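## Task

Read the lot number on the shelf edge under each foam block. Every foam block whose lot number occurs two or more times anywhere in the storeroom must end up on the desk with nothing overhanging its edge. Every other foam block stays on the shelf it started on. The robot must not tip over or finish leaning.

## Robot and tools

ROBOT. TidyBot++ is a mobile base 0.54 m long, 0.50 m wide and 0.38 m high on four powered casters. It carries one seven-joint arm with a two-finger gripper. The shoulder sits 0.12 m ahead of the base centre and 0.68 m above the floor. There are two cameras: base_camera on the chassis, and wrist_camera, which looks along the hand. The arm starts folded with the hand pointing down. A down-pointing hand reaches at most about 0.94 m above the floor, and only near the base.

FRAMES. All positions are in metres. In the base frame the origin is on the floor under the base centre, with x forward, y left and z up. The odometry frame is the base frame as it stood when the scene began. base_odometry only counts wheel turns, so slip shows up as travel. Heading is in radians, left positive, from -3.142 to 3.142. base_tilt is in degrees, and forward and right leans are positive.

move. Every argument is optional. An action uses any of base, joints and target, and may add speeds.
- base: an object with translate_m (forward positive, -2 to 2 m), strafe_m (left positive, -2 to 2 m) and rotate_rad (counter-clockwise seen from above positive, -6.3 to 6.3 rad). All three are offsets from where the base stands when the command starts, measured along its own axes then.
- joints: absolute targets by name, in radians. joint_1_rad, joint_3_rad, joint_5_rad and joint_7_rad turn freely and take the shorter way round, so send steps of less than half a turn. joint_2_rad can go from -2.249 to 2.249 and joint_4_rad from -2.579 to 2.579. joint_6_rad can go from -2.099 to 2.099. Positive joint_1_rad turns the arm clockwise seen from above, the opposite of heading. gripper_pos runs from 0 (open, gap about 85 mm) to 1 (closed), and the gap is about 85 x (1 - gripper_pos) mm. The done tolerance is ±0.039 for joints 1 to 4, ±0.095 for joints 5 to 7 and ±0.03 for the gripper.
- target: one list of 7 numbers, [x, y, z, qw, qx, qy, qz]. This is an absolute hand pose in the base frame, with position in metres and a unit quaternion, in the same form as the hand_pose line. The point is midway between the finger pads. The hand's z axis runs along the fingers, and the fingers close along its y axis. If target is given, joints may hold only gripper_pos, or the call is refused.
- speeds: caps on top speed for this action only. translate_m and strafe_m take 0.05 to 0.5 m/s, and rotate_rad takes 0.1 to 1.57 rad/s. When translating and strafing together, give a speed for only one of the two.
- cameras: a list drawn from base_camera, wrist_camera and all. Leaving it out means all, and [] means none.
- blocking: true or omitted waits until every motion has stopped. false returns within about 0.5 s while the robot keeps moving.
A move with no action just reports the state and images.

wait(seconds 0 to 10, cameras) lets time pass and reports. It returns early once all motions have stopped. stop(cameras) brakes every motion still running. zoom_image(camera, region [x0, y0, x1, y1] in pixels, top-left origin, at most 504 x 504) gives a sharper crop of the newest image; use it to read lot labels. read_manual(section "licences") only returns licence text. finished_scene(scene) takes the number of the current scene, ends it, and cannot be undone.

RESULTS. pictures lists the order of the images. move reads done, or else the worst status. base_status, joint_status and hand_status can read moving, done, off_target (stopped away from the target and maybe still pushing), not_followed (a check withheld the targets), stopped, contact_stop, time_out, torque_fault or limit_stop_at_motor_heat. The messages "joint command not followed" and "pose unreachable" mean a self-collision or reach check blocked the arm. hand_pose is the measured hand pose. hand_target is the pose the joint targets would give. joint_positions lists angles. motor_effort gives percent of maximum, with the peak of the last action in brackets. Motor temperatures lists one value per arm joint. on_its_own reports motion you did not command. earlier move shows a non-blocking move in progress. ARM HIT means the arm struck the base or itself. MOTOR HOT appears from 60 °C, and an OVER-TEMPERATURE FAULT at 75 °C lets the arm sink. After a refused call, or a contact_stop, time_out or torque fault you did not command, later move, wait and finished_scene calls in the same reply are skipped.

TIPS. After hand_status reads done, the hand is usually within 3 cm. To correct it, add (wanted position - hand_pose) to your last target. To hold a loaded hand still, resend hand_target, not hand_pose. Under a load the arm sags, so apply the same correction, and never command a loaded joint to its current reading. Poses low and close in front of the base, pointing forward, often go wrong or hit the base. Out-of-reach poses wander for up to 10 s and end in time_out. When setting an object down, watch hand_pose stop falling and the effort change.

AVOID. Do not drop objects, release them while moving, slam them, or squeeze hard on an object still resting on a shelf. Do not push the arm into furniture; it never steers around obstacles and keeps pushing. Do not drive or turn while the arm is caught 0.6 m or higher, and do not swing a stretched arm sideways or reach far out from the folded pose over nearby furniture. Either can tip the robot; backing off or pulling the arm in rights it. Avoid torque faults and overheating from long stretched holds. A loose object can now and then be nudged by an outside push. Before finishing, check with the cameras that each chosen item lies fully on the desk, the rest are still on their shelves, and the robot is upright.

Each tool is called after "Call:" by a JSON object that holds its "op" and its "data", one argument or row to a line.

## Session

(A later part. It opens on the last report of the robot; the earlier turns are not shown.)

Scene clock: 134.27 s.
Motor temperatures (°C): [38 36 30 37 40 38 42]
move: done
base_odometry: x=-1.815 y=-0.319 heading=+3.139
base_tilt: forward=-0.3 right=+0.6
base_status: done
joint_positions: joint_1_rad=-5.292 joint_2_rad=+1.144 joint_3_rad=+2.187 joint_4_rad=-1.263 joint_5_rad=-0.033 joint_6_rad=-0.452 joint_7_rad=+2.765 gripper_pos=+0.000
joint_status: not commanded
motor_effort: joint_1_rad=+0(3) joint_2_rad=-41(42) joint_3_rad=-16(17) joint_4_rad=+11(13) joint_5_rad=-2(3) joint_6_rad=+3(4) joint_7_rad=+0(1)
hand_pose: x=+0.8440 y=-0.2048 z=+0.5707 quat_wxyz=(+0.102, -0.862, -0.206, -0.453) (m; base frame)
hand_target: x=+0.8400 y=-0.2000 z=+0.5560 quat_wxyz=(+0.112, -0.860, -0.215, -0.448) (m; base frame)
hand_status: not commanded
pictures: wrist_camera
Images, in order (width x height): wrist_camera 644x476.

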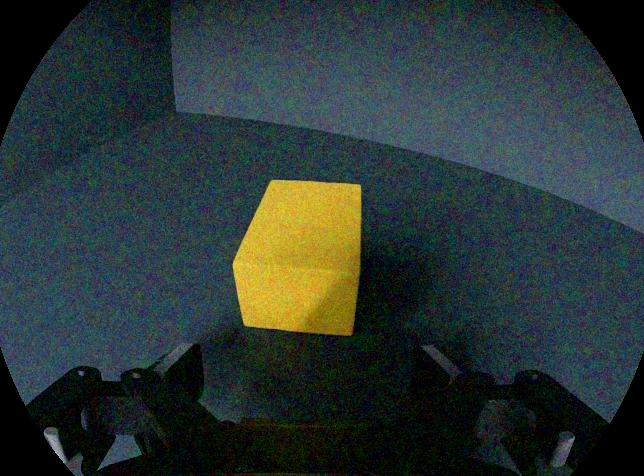

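Call:
{"op": "move", "data": {
  "base": {"translate_m":0.1,"strafe_m":0.044},
  "speeds": {"translate_m":0.1},
  "cameras": ["wrist_camera"]
}}

Scene clock: 136.20 s.
Motor temperatures (°C): [38 36 30 37 40 38 42]
move: done
base_odometry: x=-1.916 y=-0.362 heading=+3.138
base_tilt: forward=-0.3 right=+0.6
base_status: done
joint_positions: joint_1_rad=-5.292 joint_2_rad=+1.144 joint_3_rad=+2.187 joint_4_rad=-1.263 joint_5_rad=-0.033 joint_6_rad=-0.452 joint_7_rad=+2.765 gripper_pos=+0.000
joint_status: not commanded
motor_effort: joint_1_rad=-1(4) joint_2_rad=-41(42) joint_3_rad=-16(17) joint_4_rad=+11(12) joint_5_rad=-2(3) joint_6_rad=+3(4) joint_7_rad=+0(1)
hand_pose: x=+0.8440 y=-0.2047 z=+0.5707 quat_wxyz=(+0.102, -0.861, -0.206, -0.453) (m; base frame)
hand_target: x=+0.8400 y=-0.2000 z=+0.5560 quat_wxyz=(+0.112, -0.860, -0.215, -0.448) (m; base frame)
hand_status: not commanded
pictures: wrist_camera
Images, in order (width x height): wrist_camera 644x476.

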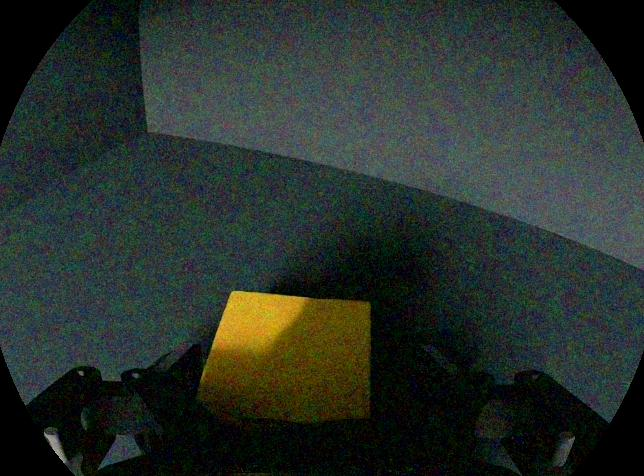

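Between the fingers. Close.

Call:
{"op": "move", "data": {
  "joints": {"gripper_pos":0.4},
  "cameras": ["wrist_camera"]
}}

Scene clock: 137.07 s.
Motor temperatures (°C): [38 36 30 37 40 38 42]
move: done
base_odometry: x=-1.916 y=-0.362 heading=+3.138
base_tilt: forward=-0.3 right=+0.6
base_status: not commanded
joint_positions: joint_1_rad=-5.292 joint_2_rad=+1.144 joint_3_rad=+2.184 joint_4_rad=-1.263 joint_5_rad=-0.033 joint_6_rad=-0.452 joint_7_rad=+2.765 gripper_pos=+0.381
joint_status: all done
motor_effort: joint_1_rad=-2(2) joint_2_rad=-38(42) joint_3_rad=-15(16) joint_4_rad=+9(12) joint_5_rad=-2(2) joint_6_rad=+2(4) joint_7_rad=+0(1)
hand_pose: x=+0.8445 y=-0.2037 z=+0.5720 quat_wxyz=(+0.103, -0.861, -0.206, -0.454) (m; base frame)
hand_target: x=+0.8400 y=-0.2000 z=+0.5560 quat_wxyz=(+0.112, -0.860, -0.215, -0.448) (m; base frame)
hand_status: not commanded
pictures: wrist_camera
Images, in order (width x height): wrist_camera 644x476.

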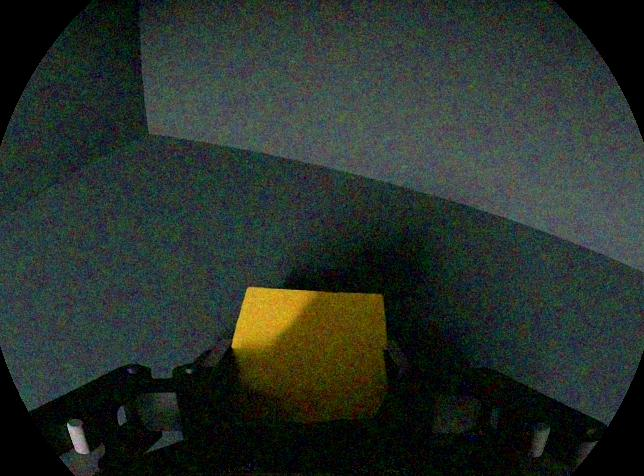

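Call:
{"op": "move", "data": {
  "joints": {"gripper_pos":0.55},
  "cameras": []
}}

Call:
{"op": "move", "data": {
  "target": [0.84, -0.2, 0.66, -0.112, 0.860, 0.215, 0.448],
  "cameras": ["wrist_camera"]
}}

Scene clock: 137.77 s.
Motor temperatures (°C): [38 36 30 37 40 38 42]
move: off_target
base_odometry: x=-1.916 y=-0.362 heading=+3.138
base_tilt: forward=-0.3 right=+0.6
base_status: not commanded
joint_positions: joint_1_rad=-5.292 joint_2_rad=+1.144 joint_3_rad=+2.184 joint_4_rad=-1.263 joint_5_rad=-0.033 joint_6_rad=-0.452 joint_7_rad=+2.765 gripper_pos=+0.389
joint_status: gripper_pos off_target (ended at +0.389, target +0.550)
motor_effort: joint_1_rad=-2(3) joint_2_rad=-38(38) joint_3_rad=-14(15) joint_4_rad=+9(10) joint_5_rad=-2(2) joint_6_rad=+2(3) joint_7_rad=+0(1)
hand_pose: x=+0.8445 y=-0.2036 z=+0.5721 quat_wxyz=(+0.103, -0.861, -0.206, -0.454) (m; base frame)
hand_target: x=+0.8400 y=-0.2000 z=+0.5560 quat_wxyz=(+0.112, -0.860, -0.215, -0.448) (m; base frame)
hand_status: not commanded
pictures: none
No camera images: "cameras" was empty.

Scene clock: 139.33 s.
Motor temperatures (°C): [38 36 30 37 40 38 42]
move: done
base_odometry: x=-1.916 y=-0.362 heading=+3.138
base_tilt: forward=-0.3 right=+0.6
base_status: not commanded
joint_positions: joint_1_rad=-5.345 joint_2_rad=+0.929 joint_3_rad=+2.342 joint_4_rad=-1.188 joint_5_rad=-0.259 joint_6_rad=-0.605 joint_7_rad=+2.803 gripper_pos=+0.389
joint_status: not commanded
motor_effort: joint_1_rad=+0(2) joint_2_rad=-41(45) joint_3_rad=-13(17) joint_4_rad=+15(16) joint_5_rad=-3(3) joint_6_rad=+2(4) joint_7_rad=+0(1)
hand_pose: x=+0.8417 y=-0.2180 z=+0.6687 quat_wxyz=(+0.079, -0.864, -0.209, -0.452) (m; base frame)
hand_target: x=+0.8400 y=-0.2000 z=+0.6600 quat_wxyz=(+0.112, -0.860, -0.215, -0.448) (m; base frame)
hand_status: done (0.020 m and 3.9 deg from the pose sent, 0.088 m and 1.6 deg at the start)
pictures: wrist_camera
Images, in order (width x height): wrist_camera 644x476.

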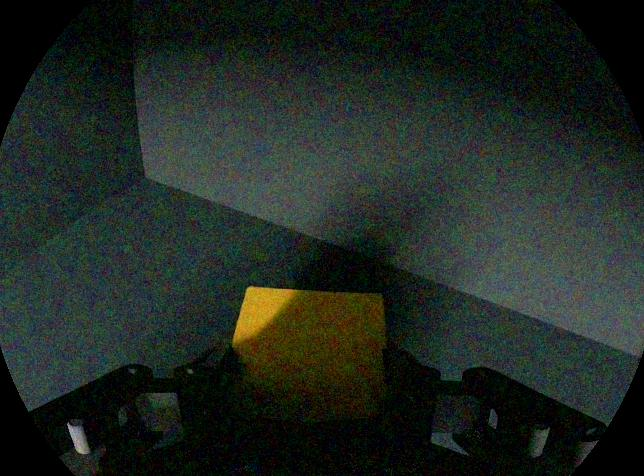

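Call:
{"op": "move", "data": {
  "base": {"translate_m":-0.5,"strafe_m":-0.3},
  "cameras": []
}}

Call:
{"op": "move", "data": {
  "target": [0.58, 0.0, 0.87, 0, 0.866, 0, 0.5],
  "cameras": []
}}

Call:
{"op": "move", "data": {
  "base": {"translate_m":-1.55,"strafe_m":-0.1},
  "cameras": []
}}

Call:
{"op": "move", "data": {
  "base": {"rotate_rad":-1.571}
}}

Scene clock: 147.20 s.
Motor temperatures (°C): [38 36 30 37 40 37 42]
move: done
base_odometry: x=-1.415 y=-0.064 heading=+3.139
base_tilt: forward=-0.3 right=+0.6
base_status: done
joint_positions: joint_1_rad=-5.355 joint_2_rad=+0.929 joint_3_rad=+2.350 joint_4_rad=-1.187 joint_5_rad=-0.263 joint_6_rad=-0.610 joint_7_rad=+2.804 gripper_pos=+0.389
joint_status: not commanded
motor_effort: joint_1_rad=-1(5) joint_2_rad=-41(44) joint_3_rad=-13(14) joint_4_rad=+15(17) joint_5_rad=-3(4) joint_6_rad=+3(4) joint_7_rad=+0(1)
hand_pose: x=+0.8423 y=-0.2129 z=+0.6662 quat_wxyz=(+0.082, -0.864, -0.211, -0.449) (m; base frame)
hand_target: x=+0.8400 y=-0.2000 z=+0.6600 quat_wxyz=(+0.112, -0.860, -0.215, -0.448) (m; base frame)
hand_status: not commanded
pictures: none
No camera images: "cameras" was empty.

Scene clock: 150.07 s.
Motor temperatures (°C): [38 36 30 37 40 37 42]
move: done
base_odometry: x=-1.415 y=-0.064 heading=+3.139
base_tilt: forward=-0.3 right=+0.6
base_status: not commanded
joint_positions: joint_1_rad=-6.272 joint_2_rad=-0.275 joint_3_rad=+3.135 joint_4_rad=-2.015 joint_5_rad=-0.071 joint_6_rad=-0.388 joint_7_rad=+1.619 gripper_pos=+0.390
joint_status: not commanded
motor_effort: joint_1_rad=+0(3) joint_2_rad=-10(43) joint_3_rad=+0(14) joint_4_rad=+22(23) joint_5_rad=+0(4) joint_6_rad=+7(9) joint_7_rad=+0(1)
hand_pose: x=+0.5789 y=+0.0075 z=+0.8691 quat_wxyz=(+0.014, -0.874, +0.003, -0.485) (m; base frame)
hand_target: x=+0.5800 y=+0.0000 z=+0.8700 quat_wxyz=(+0.000, -0.866, +0.000, -0.500) (m; base frame)
hand_status: done (0.008 m and 2.5 deg from the pose sent, 0.395 m and 26.7 deg at the start)
pictures: none
No camera images: "cameras" was empty.

Scene clock: 154.53 s.
Motor temperatures (°C): [38 36 30 37 40 37 42]
move: done
base_odometry: x=+0.136 y=+0.031 heading=+3.139
base_tilt: forward=-0.3 right=+0.6
base_status: done
joint_positions: joint_1_rad=-6.272 joint_2_rad=-0.281 joint_3_rad=+3.136 joint_4_rad=-2.018 joint_5_rad=-0.070 joint_6_rad=-0.384 joint_7_rad=+1.618 gripper_pos=+0.390
joint_status: not commanded
motor_effort: joint_1_rad=+0(1) joint_2_rad=-10(15) joint_3_rad=+0(1) joint_4_rad=+22(23) joint_5_rad=+0(1) joint_6_rad=+8(9) joint_7_rad=+0(1)
hand_pose: x=+0.5778 y=+0.0073 z=+0.8716 quat_wxyz=(+0.014, -0.872, +0.003, -0.489) (m; base frame)
hand_target: x=+0.5800 y=+0.0000 z=+0.8700 quat_wxyz=(+0.000, -0.866, +0.000, -0.500) (m; base frame)
hand_status: not commanded
pictures: none
No camera images: "cameras" was empty.

Scene clock: 156.87 s.
Motor temperatures (°C): [38 36 30 37 40 37 42]
move: done
base_odometry: x=+0.136 y=+0.032 heading=+1.569
base_tilt: forward=-0.3 right=+0.6
base_status: done
joint_positions: joint_1_rad=-6.279 joint_2_rad=-0.281 joint_3_rad=+3.148 joint_4_rad=-2.018 joint_5_rad=-0.067 joint_6_rad=-0.383 joint_7_rad=+1.617 gripper_pos=+0.390
joint_status: not commanded
motor_effort: joint_1_rad=+0(2) joint_2_rad=-11(13) joint_3_rad=+0(3) joint_4_rad=+22(23) joint_5_rad=+0(1) joint_6_rad=+8(8) joint_7_rad=+0(1)
hand_pose: x=+0.5782 y=+0.0040 z=+0.8720 quat_wxyz=(+0.013, -0.872, +0.006, -0.489) (m; base frame)
hand_target: x=+0.5800 y=+0.0000 z=+0.8700 quat_wxyz=(+0.000, -0.866, +0.000, -0.500) (m; base frame)
hand_status: not commanded
pictures: base_camera, wrist_camera
Images, in order (width x height): base_camera 644x364, wrist_camera 644x476.

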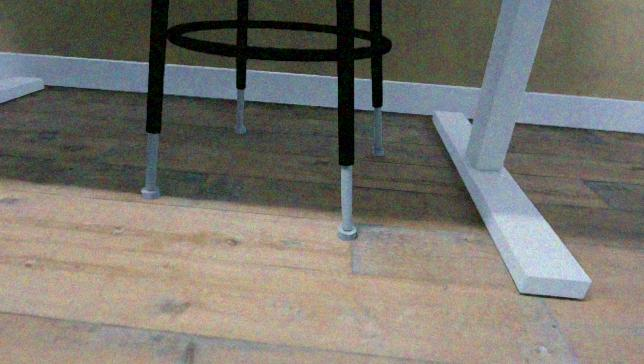

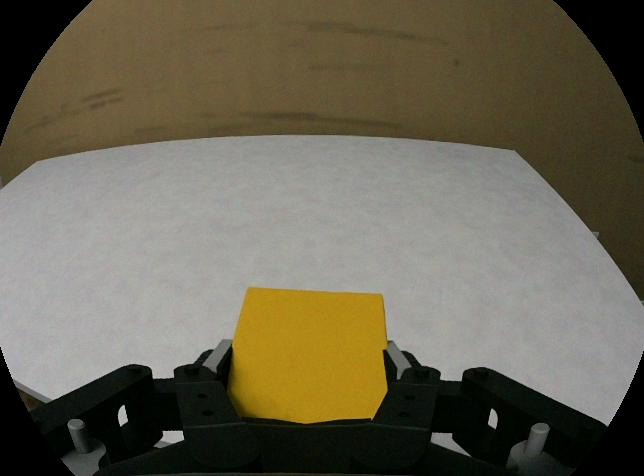

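Call:
{"op": "move", "data": {
  "base": {"translate_m":0.12},
  "target": [0.78, 0.05, 0.82, 0, 0.866, 0, 0.5]
}}

Scene clock: 158.87 s.
Motor temperatures (°C): [38 36 30 37 40 37 42]
move: done
base_odometry: x=+0.136 y=+0.152 heading=+1.567
base_tilt: forward=-0.3 right=+0.6
base_status: done
joint_positions: joint_1_rad=-6.634 joint_2_rad=+0.223 joint_3_rad=+3.434 joint_4_rad=-1.724 joint_5_rad=+0.062 joint_6_rad=-0.216 joint_7_rad=+1.387 gripper_pos=+0.390
joint_status: not commanded
motor_effort: joint_1_rad=-1(1) joint_2_rad=-27(28) joint_3_rad=+1(2) joint_4_rad=+20(23) joint_5_rad=+1(1) joint_6_rad=+8(9) joint_7_rad=+0(1)
hand_pose: x=+0.7631 y=+0.0475 z=+0.8077 quat_wxyz=(+0.011, -0.880, +0.014, -0.475) (m; base frame)
hand_target: x=+0.7800 y=+0.0500 z=+0.8200 quat_wxyz=(+0.000, -0.866, +0.000, -0.500) (m; base frame)
hand_status: done (0.021 m and 3.8 deg from the pose sent, 0.213 m and 2.1 deg at the start)
pictures: base_camera, wrist_camera
Images, in order (width x height): base_camera 644x364, wrist_camera 644x476.

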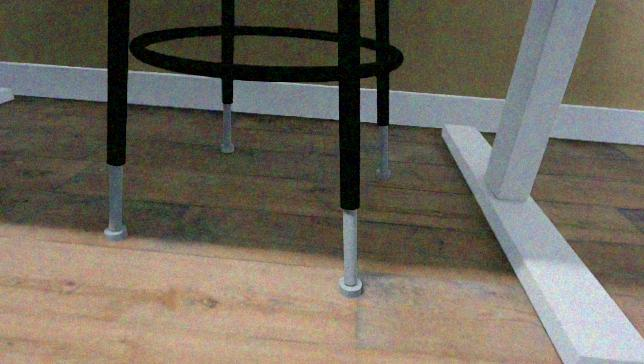

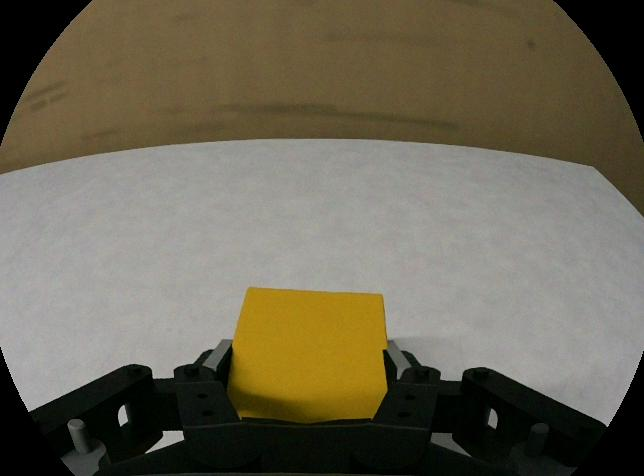

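Call:
{"op": "move", "data": {
  "target": [0.79, 0.05, 0.76, 0, 0.866, 0, 0.5],
  "cameras": ["wrist_camera"]
}}

Call:
{"op": "move", "data": {
  "target": [0.80, 0.05, 0.735, 0, 0.866, 0, 0.5],
  "cameras": ["wrist_camera"]
}}

Scene clock: 160.07 s.
Motor temperatures (°C): [38 36 30 37 40 38 42]
move: done
base_odometry: x=+0.136 y=+0.152 heading=+1.567
base_tilt: forward=-0.3 right=+0.6
base_status: not commanded
joint_positions: joint_1_rad=-6.634 joint_2_rad=+0.315 joint_3_rad=+3.440 joint_4_rad=-1.777 joint_5_rad=-0.026 joint_6_rad=-0.039 joint_7_rad=+1.494 gripper_pos=+0.390
joint_status: not commanded
motor_effort: joint_1_rad=+0(1) joint_2_rad=-30(33) joint_3_rad=+2(2) joint_4_rad=+20(21) joint_5_rad=+1(1) joint_6_rad=+8(8) joint_7_rad=+0(1)
hand_pose: x=+0.7858 y=+0.0542 z=+0.7667 quat_wxyz=(+0.002, -0.871, -0.006, -0.491) (m; base frame)
hand_target: x=+0.7900 y=+0.0500 z=+0.7600 quat_wxyz=(+0.000, -0.866, +0.000, -0.500) (m; base frame)
hand_status: done (0.009 m and 1.5 deg from the pose sent, 0.055 m and 3.8 deg at the start)
pictures: wrist_camera
Images, in order (width x height): wrist_camera 644x476.

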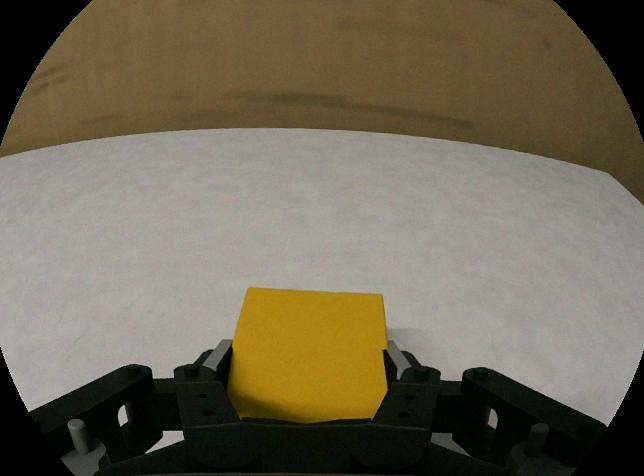

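Scene clock: 160.83 s.
Motor temperatures (°C): [38 36 30 37 40 38 42]
move: off_target
base_odometry: x=+0.136 y=+0.152 heading=+1.567
base_tilt: forward=-0.3 right=+0.6
base_status: not commanded
joint_positions: joint_1_rad=-6.606 joint_2_rad=+0.340 joint_3_rad=+3.411 joint_4_rad=-1.778 joint_5_rad=-0.050 joint_6_rad=+0.032 joint_7_rad=+1.525 gripper_pos=+0.390
joint_status: not commanded
motor_effort: joint_1_rad=+0(1) joint_2_rad=-26(30) joint_3_rad=+1(2) joint_4_rad=+18(20) joint_5_rad=+1(1) joint_6_rad=+7(8) joint_7_rad=+0(1)
hand_pose: x=+0.7986 y=+0.0555 z=+0.7678 quat_wxyz=(+0.003, -0.860, -0.011, -0.510) (m; base frame)
hand_target: x=+0.8000 y=+0.0500 z=+0.7350 quat_wxyz=(+0.000, -0.866, +0.000, -0.500) (m; base frame)
hand_status: off_target (0.033 m and 1.8 deg from the pose sent, 0.035 m and 1.5 deg at the start)
pictures: wrist_camera
Images, in order (width x height): wrist_camera 644x476.

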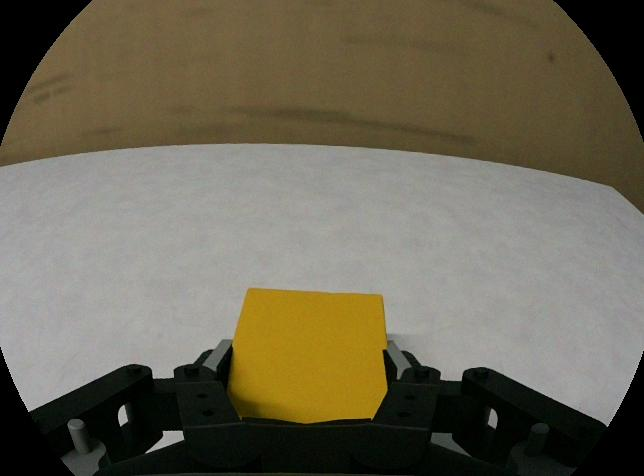

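Call:
{"op": "move", "data": {
  "joints": {"gripper_pos":0.1},
  "cameras": []
}}

Call:
{"op": "move", "data": {
  "base": {"translate_m":-0.2},
  "cameras": ["wrist_camera"]
}}

Scene clock: 161.90 s.
Motor temperatures (°C): [38 36 30 37 40 38 42]
move: done
base_odometry: x=+0.136 y=+0.152 heading=+1.567
base_tilt: forward=-0.3 right=+0.6
base_status: not commanded
joint_positions: joint_1_rad=-6.606 joint_2_rad=+0.353 joint_3_rad=+3.411 joint_4_rad=-1.779 joint_5_rad=-0.050 joint_6_rad=+0.042 joint_7_rad=+1.525 gripper_pos=+0.100
joint_status: all done
motor_effort: joint_1_rad=+0(2) joint_2_rad=-28(30) joint_3_rad=+2(2) joint_4_rad=+18(20) joint_5_rad=+1(1) joint_6_rad=+6(8) joint_7_rad=+0(0)
hand_pose: x=+0.8008 y=+0.0556 z=+0.7612 quat_wxyz=(+0.001, -0.861, -0.012, -0.508) (m; base frame)
hand_target: x=+0.8000 y=+0.0500 z=+0.7350 quat_wxyz=(+0.000, -0.866, +0.000, -0.500) (m; base frame)
hand_status: not commanded
pictures: none
No camera images: "cameras" was empty.

Scene clock: 163.57 s.
Motor temperatures (°C): [38 36 30 37 40 38 42]
move: done
base_odometry: x=+0.135 y=-0.049 heading=+1.566
base_tilt: forward=-0.3 right=+0.6
base_status: done
joint_positions: joint_1_rad=-6.604 joint_2_rad=+0.365 joint_3_rad=+3.410 joint_4_rad=-1.783 joint_5_rad=-0.050 joint_6_rad=+0.044 joint_7_rad=+1.525 gripper_pos=+0.100
joint_status: not commanded
motor_effort: joint_1_rad=+0(3) joint_2_rad=-31(34) joint_3_rad=+2(4) joint_4_rad=+19(20) joint_5_rad=+1(1) joint_6_rad=+8(9) joint_7_rad=+0(1)
hand_pose: x=+0.8007 y=+0.0550 z=+0.7518 quat_wxyz=(-0.001, -0.865, -0.012, -0.502) (m; base frame)
hand_target: x=+0.8000 y=+0.0500 z=+0.7350 quat_wxyz=(+0.000, -0.866, +0.000, -0.500) (m; base frame)
hand_status: not commanded
pictures: wrist_camera
Images, in order (width x height): wrist_camera 644x476.

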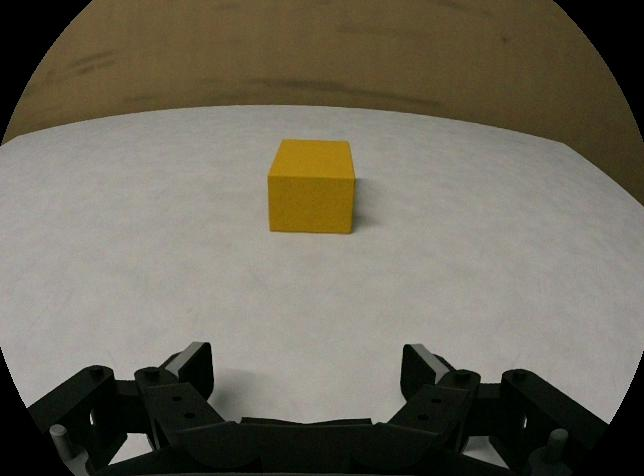

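Call:
{"op": "move", "data": {
  "base": {"translate_m":-0.1},
  "target": [0.6, 0.0, 0.9, 0, 0.866, 0, 0.5],
  "cameras": []
}}

Call:
{"op": "move", "data": {
  "base": {"rotate_rad":1.575},
  "cameras": []
}}

Call:
{"op": "move", "data": {
  "base": {"translate_m":1.68,"strafe_m":0.08},
  "joints": {"gripper_pos":0},
  "cameras": ["wrist_camera"]
}}

Call:
{"op": "move", "data": {
  "target": [0.65, 0.0, 1.16, 0, 0.819, 0, 0.574],
  "cameras": ["wrist_camera"]
}}

Scene clock: 165.73 s.
Motor temperatures (°C): [38 36 30 37 40 37 42]
move: done
base_odometry: x=+0.135 y=-0.149 heading=+1.565
base_tilt: forward=-0.4 right=+0.6
base_status: done
joint_positions: joint_1_rad=-6.312 joint_2_rad=-0.237 joint_3_rad=+3.169 joint_4_rad=-1.892 joint_5_rad=-0.050 joint_6_rad=-0.361 joint_7_rad=+1.531 gripper_pos=+0.100
joint_status: not commanded
motor_effort: joint_1_rad=+0(2) joint_2_rad=-12(34) joint_3_rad=+0(3) joint_4_rad=+22(22) joint_5_rad=+1(1) joint_6_rad=+8(9) joint_7_rad=+0(1)
hand_pose: x=+0.6147 y=+0.0064 z=+0.9308 quat_wxyz=(+0.034, -0.845, +0.033, -0.533) (m; base frame)
hand_target: x=+0.6000 y=+0.0000 z=+0.9000 quat_wxyz=(+0.000, -0.866, +0.000, -0.500) (m; base frame)
hand_status: done (0.035 m and 7.0 deg from the pose sent, 0.256 m and 1.4 deg at the start)
pictures: none
No camera images: "cameras" was empty.

Scene clock: 168.03 s.
Motor temperatures (°C): [38 36 30 37 40 37 42]
move: done
base_odometry: x=+0.135 y=-0.149 heading=+3.139
base_tilt: forward=-0.3 right=+0.6
base_status: done
joint_positions: joint_1_rad=-6.304 joint_2_rad=-0.237 joint_3_rad=+3.156 joint_4_rad=-1.892 joint_5_rad=-0.050 joint_6_rad=-0.365 joint_7_rad=+1.531 gripper_pos=+0.100
joint_status: not commanded
motor_effort: joint_1_rad=+0(2) joint_2_rad=-13(15) joint_3_rad=+1(2) joint_4_rad=+23(23) joint_5_rad=+1(1) joint_6_rad=+8(8) joint_7_rad=+0(1)
hand_pose: x=+0.6140 y=+0.0094 z=+0.9295 quat_wxyz=(+0.034, -0.846, +0.030, -0.531) (m; base frame)
hand_target: x=+0.6000 y=+0.0000 z=+0.9000 quat_wxyz=(+0.000, -0.866, +0.000, -0.500) (m; base frame)
hand_status: not commanded
pictures: none
No camera images: "cameras" was empty.

Scene clock: 172.77 s.
Motor temperatures (°C): [38 36 30 37 40 37 42]
move: done
base_odometry: x=-1.545 y=-0.224 heading=+3.140
base_tilt: forward=-0.3 right=+0.6
base_status: done
joint_positions: joint_1_rad=-6.304 joint_2_rad=-0.242 joint_3_rad=+3.156 joint_4_rad=-1.894 joint_5_rad=-0.050 joint_6_rad=-0.367 joint_7_rad=+1.531 gripper_pos=+0.000
joint_status: all done
motor_effort: joint_1_rad=+0(1) joint_2_rad=-12(15) joint_3_rad=+0(1) joint_4_rad=+22(23) joint_5_rad=+1(1) joint_6_rad=+8(9) joint_7_rad=+0(1)
hand_pose: x=+0.6120 y=+0.0094 z=+0.9304 quat_wxyz=(+0.034, -0.846, +0.029, -0.532) (m; base frame)
hand_target: x=+0.6000 y=+0.0000 z=+0.9000 quat_wxyz=(+0.000, -0.866, +0.000, -0.500) (m; base frame)
hand_status: not commanded
pictures: wrist_camera
Images, in order (width x height): wrist_camera 644x476.

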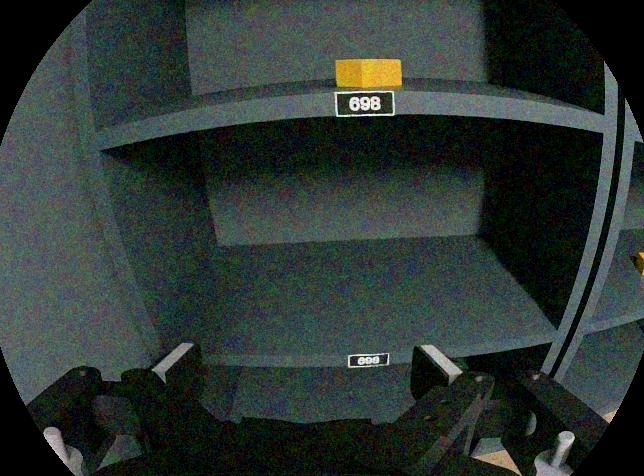

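Scene clock: 174.90 s.
Motor temperatures (°C): [38 36 30 37 40 37 42]
move: done
base_odometry: x=-1.545 y=-0.224 heading=+3.140
base_tilt: forward=-0.3 right=+0.6
base_status: not commanded
joint_positions: joint_1_rad=-6.304 joint_2_rad=-0.096 joint_3_rad=+3.156 joint_4_rad=-1.105 joint_5_rad=-0.050 joint_6_rad=-0.849 joint_7_rad=+1.531 gripper_pos=+0.000
joint_status: not commanded
motor_effort: joint_1_rad=-1(1) joint_2_rad=-15(16) joint_3_rad=+0(1) joint_4_rad=+20(24) joint_5_rad=+0(1) joint_6_rad=+8(9) joint_7_rad=+0(1)
hand_pose: x=+0.6431 y=+0.0157 z=+1.1806 quat_wxyz=(+0.039, -0.800, +0.016, -0.598) (m; base frame)
hand_target: x=+0.6500 y=+0.0000 z=+1.1600 quat_wxyz=(+0.000, -0.819, +0.000, -0.574) (m; base frame)
hand_status: done (0.027 m and 5.9 deg from the pose sent, 0.233 m and 7.7 deg at the start)
pictures: wrist_camera
Images, in order (width x height): wrist_camera 644x476.

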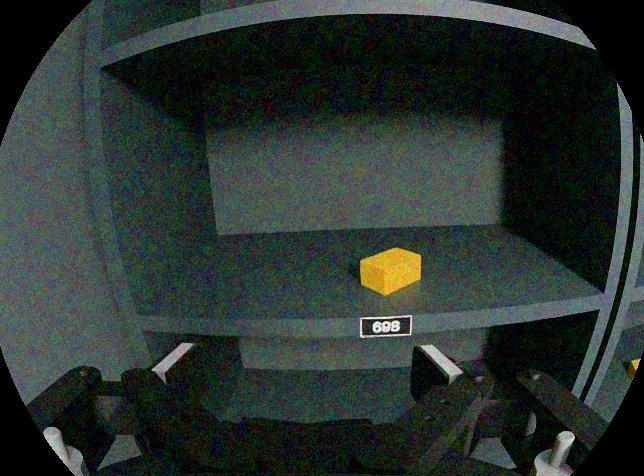

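Call:
{"op": "move", "data": {
  "target": [0.72, 0.13, 1.12, 0.2185, 0.7705, -0.343, 0.4906],
  "cameras": ["wrist_camera"]
}}

Scene clock: 178.57 s.
Motor temperatures (°C): [38 36 30 37 40 37 42]
move: off_target
base_odometry: x=-1.545 y=-0.224 heading=+3.140
base_tilt: forward=-0.3 right=+0.6
base_status: not commanded
joint_positions: joint_1_rad=-6.937 joint_2_rad=+0.697 joint_3_rad=+3.606 joint_4_rad=-0.052 joint_5_rad=+0.597 joint_6_rad=-1.809 joint_7_rad=+0.782 gripper_pos=+0.000
joint_status: not commanded
motor_effort: joint_1_rad=+0(3) joint_2_rad=-36(44) joint_3_rad=+3(5) joint_4_rad=+13(21) joint_5_rad=+6(8) joint_6_rad=+6(9) joint_7_rad=-1(1)
hand_pose: x=+0.7135 y=+0.1160 z=+1.0734 quat_wxyz=(-0.162, -0.807, +0.320, -0.468) (m; base frame)
hand_target: x=+0.7052 y=+0.1039 z=+1.0612 quat_wxyz=(-0.187, -0.795, +0.353, -0.456) (m; base frame)
hand_status: off_target (0.049 m and 8.6 deg from the pose sent, 0.150 m and 49.8 deg at the start; a joint's target at an end of its range on 9 of 83 steps)
pictures: wrist_camera
Images, in order (width x height): wrist_camera 644x476.

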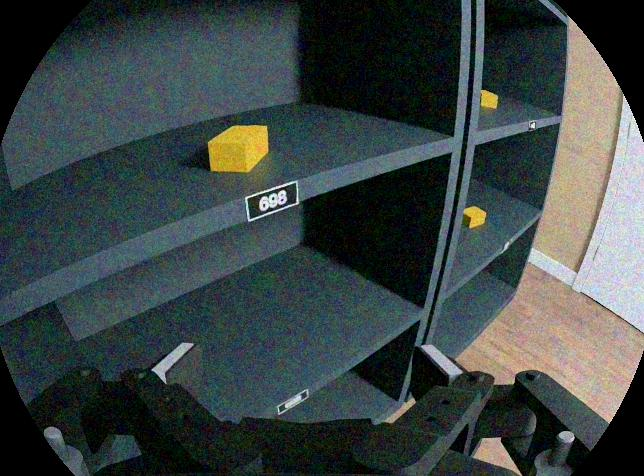

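Call:
{"op": "move", "data": {
  "target": [0.55, 0.0, 1.16, 0, 0.82, 0, 0.574],
  "cameras": []
}}

Call:
{"op": "move", "data": {
  "base": {"rotate_rad":-0.25},
  "cameras": []
}}

Call:
{"op": "move", "data": {
  "base": {"translate_m":0.25,"strafe_m":0.165},
  "speeds": {"translate_m":0.25},
  "cameras": ["wrist_camera"]
}}

Scene clock: 183.17 s.
Motor temperatures (°C): [38 36 30 37 40 37 42]
move: done
base_odometry: x=-1.545 y=-0.224 heading=+3.140
base_tilt: forward=-0.3 right=+0.6
base_status: not commanded
joint_positions: joint_1_rad=-6.313 joint_2_rad=-0.277 joint_3_rad=+3.167 joint_4_rad=-1.212 joint_5_rad=+0.074 joint_6_rad=-1.020 joint_7_rad=+1.527 gripper_pos=+0.000
joint_status: not commanded
motor_effort: joint_1_rad=+0(2) joint_2_rad=-8(38) joint_3_rad=+0(4) joint_4_rad=+19(20) joint_5_rad=+1(7) joint_6_rad=+8(8) joint_7_rad=-1(1)
hand_pose: x=+0.5456 y=-0.0193 z=+1.1567 quat_wxyz=(-0.020, -0.829, +0.020, -0.559) (m; base frame)
hand_target: x=+0.5500 y=+0.0000 z=+1.1600 quat_wxyz=(+0.000, -0.819, +0.000, -0.573) (m; base frame)
hand_status: done (0.020 m and 3.8 deg from the pose sent, 0.218 m and 43.1 deg at the start)
pictures: none
No camera images: "cameras" was empty.

Scene clock: 184.27 s.
Motor temperatures (°C): [38 36 30 37 40 37 42]
move: done
base_odometry: x=-1.546 y=-0.224 heading=+2.890
base_tilt: forward=-0.3 right=+0.6
base_status: done
joint_positions: joint_1_rad=-6.306 joint_2_rad=-0.277 joint_3_rad=+3.160 joint_4_rad=-1.213 joint_5_rad=+0.068 joint_6_rad=-1.018 joint_7_rad=+1.528 gripper_pos=+0.000
joint_status: not commanded
motor_effort: joint_1_rad=+0(2) joint_2_rad=-9(10) joint_3_rad=+0(2) joint_4_rad=+19(20) joint_5_rad=+1(2) joint_6_rad=+8(9) joint_7_rad=-1(1)
hand_pose: x=+0.5458 y=-0.0171 z=+1.1568 quat_wxyz=(-0.019, -0.828, +0.019, -0.560) (m; base frame)
hand_target: x=+0.5500 y=+0.0000 z=+1.1600 quat_wxyz=(+0.000, -0.819, +0.000, -0.573) (m; base frame)
hand_status: not commanded
pictures: none
No camera images: "cameras" was empty.

Scene clock: 186.33 s.
Motor temperatures (°C): [38 36 30 37 40 37 42]
move: done
base_odometry: x=-1.829 y=-0.322 heading=+2.889
base_tilt: forward=-0.3 right=+0.6
base_status: done
joint_positions: joint_1_rad=-6.306 joint_2_rad=-0.285 joint_3_rad=+3.160 joint_4_rad=-1.215 joint_5_rad=+0.067 joint_6_rad=-1.017 joint_7_rad=+1.528 gripper_pos=+0.000
joint_status: not commanded
motor_effort: joint_1_rad=+0(1) joint_2_rad=-8(12) joint_3_rad=+0(1) joint_4_rad=+18(20) joint_5_rad=+1(2) joint_6_rad=+8(9) joint_7_rad=+0(1)
hand_pose: x=+0.5423 y=-0.0167 z=+1.1596 quat_wxyz=(-0.018, -0.826, +0.018, -0.563) (m; base frame)
hand_target: x=+0.5500 y=+0.0000 z=+1.1600 quat_wxyz=(+0.000, -0.819, +0.000, -0.573) (m; base frame)
hand_status: not commanded
pictures: wrist_camera
Images, in order (width x height): wrist_camera 644x476.

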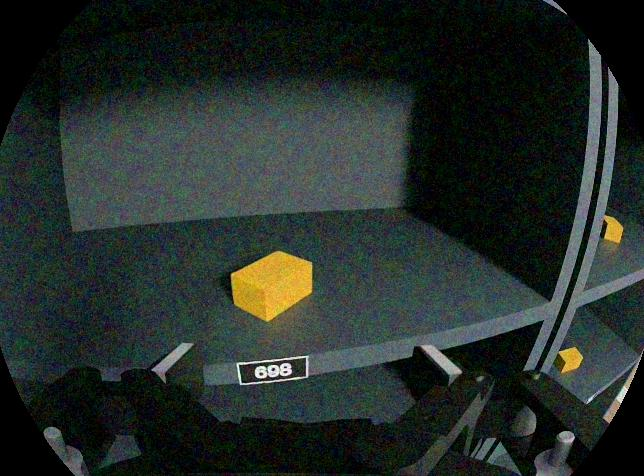

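Call:
{"op": "move", "data": {
  "base": {"translate_m":0.04},
  "target": [0.68, 0.09, 1.17, 0.157, 0.806, -0.246, 0.513],
  "cameras": ["wrist_camera"]
}}

Scene clock: 197.47 s.
Motor temperatures (°C): [38 36 30 37 40 37 42]
move: time_out
base_odometry: x=-1.868 y=-0.312 heading=+2.890
base_tilt: forward=-0.3 right=+0.6
base_status: done
joint_positions: joint_1_rad=-6.857 joint_2_rad=+0.543 joint_3_rad=+3.666 joint_4_rad=+0.081 joint_5_rad=+0.551 joint_6_rad=-1.871 joint_7_rad=+1.057 gripper_pos=+0.000
joint_status: not commanded
motor_effort: joint_1_rad=-1(6) joint_2_rad=-28(38) joint_3_rad=+2(6) joint_4_rad=+10(20) joint_5_rad=+4(7) joint_6_rad=+7(9) joint_7_rad=+0(1)
hand_pose: x=+0.6385 y=+0.0348 z=+1.1814 quat_wxyz=(-0.167, -0.797, +0.292, -0.502) (m; base frame)
hand_target: x=+0.6397 y=+0.0356 z=+1.1795 quat_wxyz=(-0.169, -0.798, +0.291, -0.501) (m; base frame)
hand_status: time_out (0.070 m and 5.6 deg from the pose sent, 0.175 m and 31.3 deg at the start; a joint's target at an end of its range on 48 of 300 steps)
pictures: wrist_camera
Images, in order (width x height): wrist_camera 644x476.

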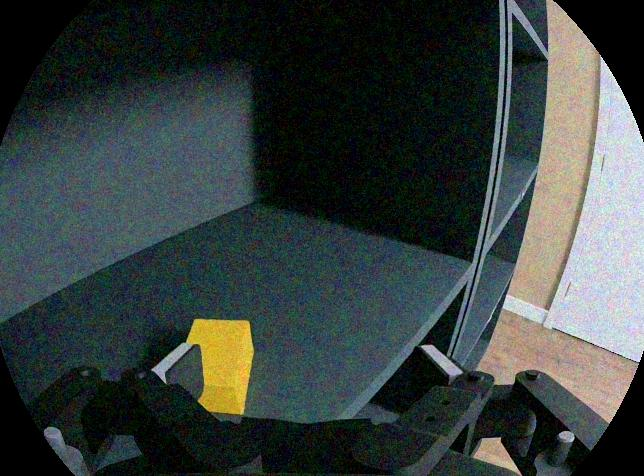

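Call:
{"op": "move", "data": {
  "target": [0.68, 0.09, 1.08, 0.157, 0.806, -0.246, 0.513],
  "cameras": ["wrist_camera"]
}}

Scene clock: 200.23 s.
Motor temperatures (°C): [38 36 30 37 40 37 42]
move: off_target
base_odometry: x=-1.868 y=-0.312 heading=+2.890
base_tilt: forward=-0.3 right=+0.6
base_status: not commanded
joint_positions: joint_1_rad=-6.674 joint_2_rad=+0.918 joint_3_rad=+3.657 joint_4_rad=+0.821 joint_5_rad=+0.508 joint_6_rad=-2.043 joint_7_rad=+1.110 gripper_pos=+0.000
joint_status: not commanded
motor_effort: joint_1_rad=-1(1) joint_2_rad=-35(36) joint_3_rad=-2(2) joint_4_rad=+5(11) joint_5_rad=+4(5) joint_6_rad=+9(9) joint_7_rad=+0(1)
hand_pose: x=+0.6821 y=+0.0841 z=+1.1376 quat_wxyz=(-0.152, -0.751, +0.265, -0.585) (m; base frame)
hand_target: x=+0.6944 y=+0.0940 z=+1.1037 quat_wxyz=(-0.152, -0.788, +0.230, -0.551) (m; base frame)
hand_status: off_target (0.058 m and 10.6 deg from the pose sent, 0.123 m and 5.6 deg at the start; a joint's target at an end of its range on 53 of 53 steps)
pictures: wrist_camera
Images, in order (width x height): wrist_camera 644x476.

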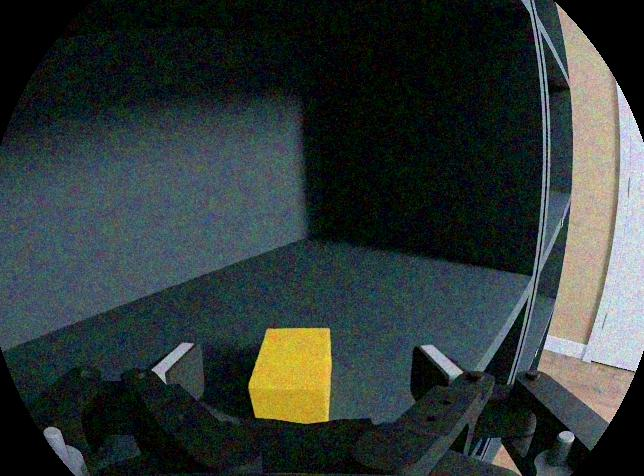

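Call:
{"op": "move", "data": {
  "joints": {"joint_2_rad":1.0},
  "base": {"strafe_m":0.009},
  "cameras": ["wrist_camera"]
}}

Scene clock: 201.40 s.
Motor temperatures (°C): [38 36 30 37 40 37 42]
move: done
base_odometry: x=-1.870 y=-0.321 heading=+2.889
base_tilt: forward=-0.3 right=+0.6
base_status: done
joint_positions: joint_1_rad=-6.667 joint_2_rad=+0.981 joint_3_rad=+3.655 joint_4_rad=+0.826 joint_5_rad=+0.504 joint_6_rad=-2.046 joint_7_rad=+1.110 gripper_pos=+0.000
joint_status: all done
motor_effort: joint_1_rad=+0(3) joint_2_rad=-36(39) joint_3_rad=-2(2) joint_4_rad=+5(6) joint_5_rad=+4(4) joint_6_rad=+8(8) joint_7_rad=+0(1)
hand_pose: x=+0.7074 y=+0.0918 z=+1.1019 quat_wxyz=(-0.168, -0.766, +0.254, -0.565) (m; base frame)
hand_target: x=+0.7142 y=+0.1017 z=+1.0733 quat_wxyz=(-0.165, -0.799, +0.221, -0.533) (m; base frame)
hand_status: not commanded
pictures: wrist_camera
Images, in order (width x height): wrist_camera 644x476.

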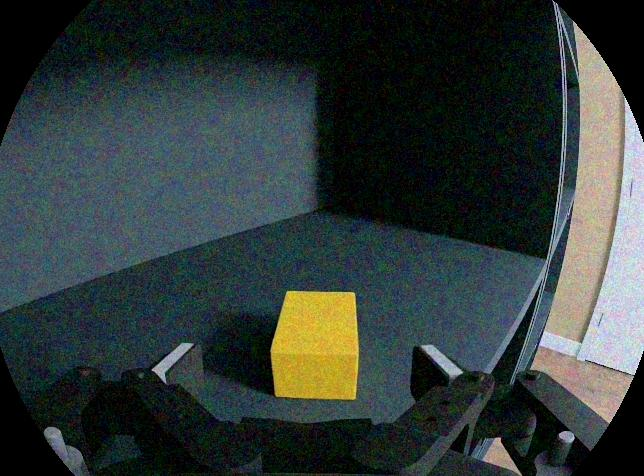

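Call:
{"op": "move", "data": {
  "joints": {"joint_2_rad":1.09},
  "base": {"strafe_m":-0.008},
  "cameras": ["wrist_camera"]
}}

Scene clock: 202.57 s.
Motor temperatures (°C): [38 36 30 37 40 37 42]
move: done
base_odometry: x=-1.868 y=-0.313 heading=+2.890
base_tilt: forward=-0.3 right=+0.6
base_status: done
joint_positions: joint_1_rad=-6.662 joint_2_rad=+1.074 joint_3_rad=+3.653 joint_4_rad=+0.828 joint_5_rad=+0.501 joint_6_rad=-2.047 joint_7_rad=+1.110 gripper_pos=+0.000
joint_status: all done
motor_effort: joint_1_rad=+0(5) joint_2_rad=-40(44) joint_3_rad=-2(2) joint_4_rad=+6(8) joint_5_rad=+4(5) joint_6_rad=+7(8) joint_7_rad=+0(1)
hand_pose: x=+0.7420 y=+0.1031 z=+1.0456 quat_wxyz=(-0.192, -0.787, +0.238, -0.535) (m; base frame)
hand_target: x=+0.7448 y=+0.1137 z=+1.0185 quat_wxyz=(-0.188, -0.818, +0.205, -0.503) (m; base frame)
hand_status: not commanded
pictures: wrist_camera
Images, in order (width x height): wrist_camera 644x476.

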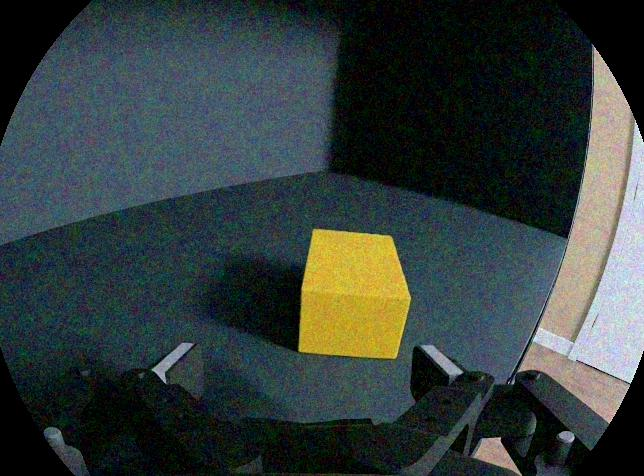

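Call:
{"op": "move", "data": {
  "joints": {"joint_2_rad":1.125},
  "base": {"translate_m":-0.018,"strafe_m":-0.024},
  "cameras": ["wrist_camera"]
}}

Scene clock: 203.67 s.
Motor temperatures (°C): [38 36 30 37 40 37 42]
move: done
base_odometry: x=-1.845 y=-0.294 heading=+2.890
base_tilt: forward=-0.3 right=+0.6
base_status: done
joint_positions: joint_1_rad=-6.659 joint_2_rad=+1.096 joint_3_rad=+3.653 joint_4_rad=+0.828 joint_5_rad=+0.501 joint_6_rad=-2.051 joint_7_rad=+1.110 gripper_pos=+0.000
joint_status: all done
motor_effort: joint_1_rad=-1(3) joint_2_rad=-41(44) joint_3_rad=-1(3) joint_4_rad=+7(8) joint_5_rad=+4(5) joint_6_rad=+7(8) joint_7_rad=+0(1)
hand_pose: x=+0.7490 y=+0.1041 z=+1.0309 quat_wxyz=(-0.198, -0.793, +0.235, -0.526) (m; base frame)
hand_target: x=+0.7554 y=+0.1178 z=+0.9965 quat_wxyz=(-0.196, -0.825, +0.199, -0.491) (m; base frame)
hand_status: not commanded
pictures: wrist_camera
Images, in order (width x height): wrist_camera 644x476.

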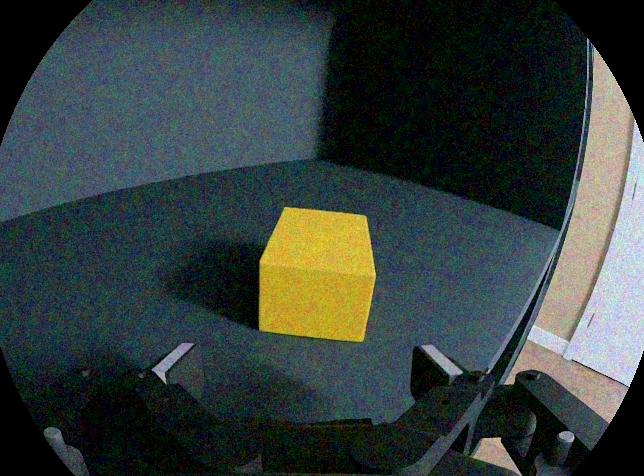

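Call:
{"op": "move", "data": {
  "base": {"translate_m":-0.005,"strafe_m":-0.008},
  "cameras": []
}}

Call:
{"op": "move", "data": {
  "base": {"translate_m":0.098,"strafe_m":-0.08},
  "speeds": {"translate_m":0.1},
  "cameras": ["wrist_camera"]
}}

Scene clock: 204.50 s.
Motor temperatures (°C): [38 36 30 37 40 37 42]
move: done
base_odometry: x=-1.838 y=-0.288 heading=+2.890
base_tilt: forward=-0.3 right=+0.6
base_status: done
joint_positions: joint_1_rad=-6.656 joint_2_rad=+1.099 joint_3_rad=+3.652 joint_4_rad=+0.829 joint_5_rad=+0.500 joint_6_rad=-2.051 joint_7_rad=+1.110 gripper_pos=+0.000
joint_status: not commanded
motor_effort: joint_1_rad=+0(5) joint_2_rad=-40(43) joint_3_rad=-2(3) joint_4_rad=+6(8) joint_5_rad=+5(6) joint_6_rad=+7(8) joint_7_rad=+0(0)
hand_pose: x=+0.7502 y=+0.1026 z=+1.0290 quat_wxyz=(-0.199, -0.793, +0.236, -0.525) (m; base frame)
hand_target: x=+0.7554 y=+0.1178 z=+0.9965 quat_wxyz=(-0.196, -0.825, +0.199, -0.491) (m; base frame)
hand_status: not commanded
pictures: none
No camera images: "cameras" was empty.

Scene clock: 206.33 s.
Motor temperatures (°C): [38 36 30 37 40 37 42]
move: done
base_odometry: x=-1.913 y=-0.186 heading=+2.889
base_tilt: forward=-0.3 right=+0.6
base_status: done
joint_positions: joint_1_rad=-6.654 joint_2_rad=+1.100 joint_3_rad=+3.652 joint_4_rad=+0.829 joint_5_rad=+0.500 joint_6_rad=-2.051 joint_7_rad=+1.111 gripper_pos=+0.000
joint_status: not commanded
motor_effort: joint_1_rad=+0(4) joint_2_rad=-40(42) joint_3_rad=-2(3) joint_4_rad=+7(8) joint_5_rad=+4(5) joint_6_rad=+7(8) joint_7_rad=+0(1)
hand_pose: x=+0.7505 y=+0.1014 z=+1.0287 quat_wxyz=(-0.200, -0.793, +0.237, -0.525) (m; base frame)
hand_target: x=+0.7554 y=+0.1178 z=+0.9965 quat_wxyz=(-0.196, -0.825, +0.199, -0.491) (m; base frame)
hand_status: not commanded
pictures: wrist_camera
Images, in order (width x height): wrist_camera 644x476.

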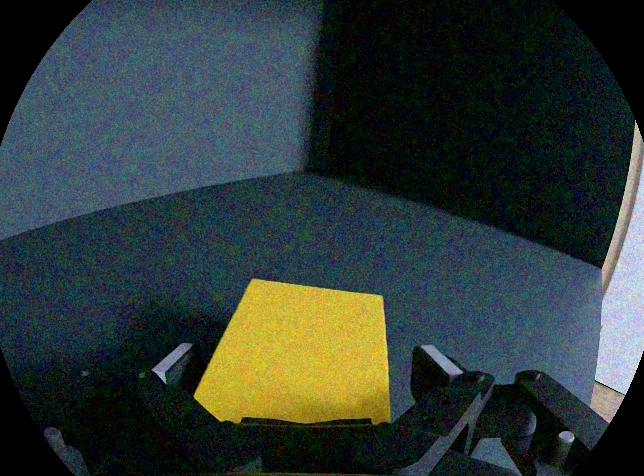

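Call:
{"op": "move", "data": {
  "joints": {"gripper_pos":0.55},
  "cameras": ["wrist_camera"]
}}

Call:
{"op": "move", "data": {
  "joints": {"joint_2_rad":0.98},
  "cameras": ["wrist_camera"]
}}

Scene clock: 207.30 s.
Motor temperatures (°C): [38 36 30 37 40 37 42]
move: off_target
base_odometry: x=-1.913 y=-0.186 heading=+2.889
base_tilt: forward=-0.3 right=+0.6
base_status: not commanded
joint_positions: joint_1_rad=-6.654 joint_2_rad=+1.098 joint_3_rad=+3.652 joint_4_rad=+0.832 joint_5_rad=+0.500 joint_6_rad=-2.052 joint_7_rad=+1.111 gripper_pos=+0.370
joint_status: gripper_pos off_target (ended at +0.370, target +0.550)
motor_effort: joint_1_rad=-1(1) joint_2_rad=-38(41) joint_3_rad=-2(3) joint_4_rad=+6(7) joint_5_rad=+3(5) joint_6_rad=+6(8) joint_7_rad=+0(0)
hand_pose: x=+0.7498 y=+0.1014 z=+1.0298 quat_wxyz=(-0.199, -0.793, +0.237, -0.526) (m; base frame)
hand_target: x=+0.7554 y=+0.1178 z=+0.9965 quat_wxyz=(-0.196, -0.825, +0.199, -0.491) (m; base frame)
hand_status: not commanded
pictures: wrist_camera
Images, in order (width x height): wrist_camera 644x476.

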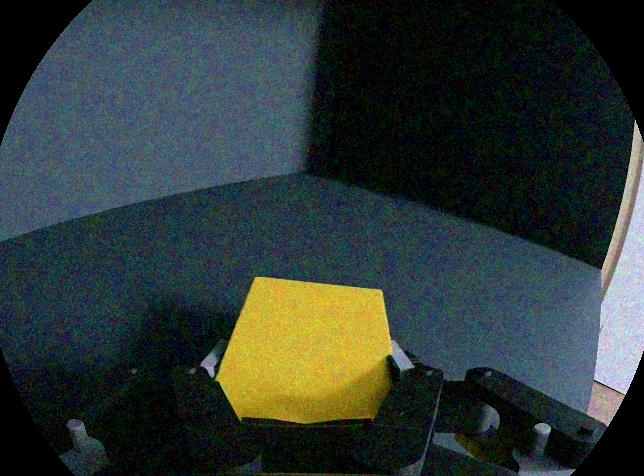

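Scene clock: 208.67 s.
Motor temperatures (°C): [38 36 30 37 40 37 42]
move: done
base_odometry: x=-1.913 y=-0.186 heading=+2.889
base_tilt: forward=-0.3 right=+0.6
base_status: not commanded
joint_positions: joint_1_rad=-6.654 joint_2_rad=+0.961 joint_3_rad=+3.652 joint_4_rad=+0.833 joint_5_rad=+0.498 joint_6_rad=-2.054 joint_7_rad=+1.112 gripper_pos=+0.370
joint_status: all done
motor_effort: joint_1_rad=+0(1) joint_2_rad=-35(45) joint_3_rad=-2(2) joint_4_rad=+5(8) joint_5_rad=+4(5) joint_6_rad=+8(9) joint_7_rad=+0(1)
hand_pose: x=+0.6998 y=+0.0826 z=+1.1114 quat_wxyz=(-0.163, -0.763, +0.261, -0.568) (m; base frame)
hand_target: x=+0.7068 y=+0.0989 z=+1.0850 quat_wxyz=(-0.160, -0.795, +0.225, -0.540) (m; base frame)
hand_status: not commanded
pictures: wrist_camera
Images, in order (width x height): wrist_camera 644x476.

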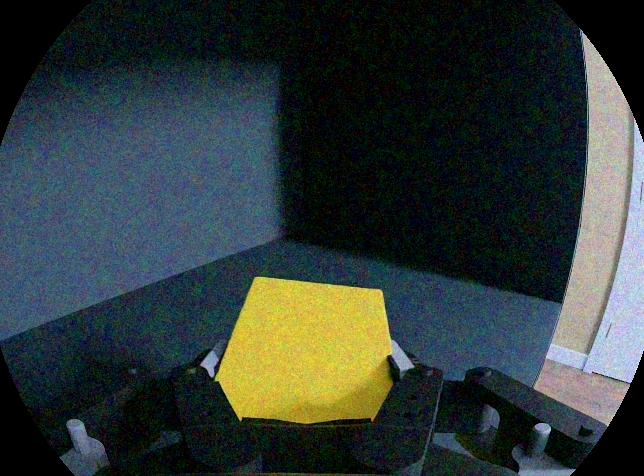

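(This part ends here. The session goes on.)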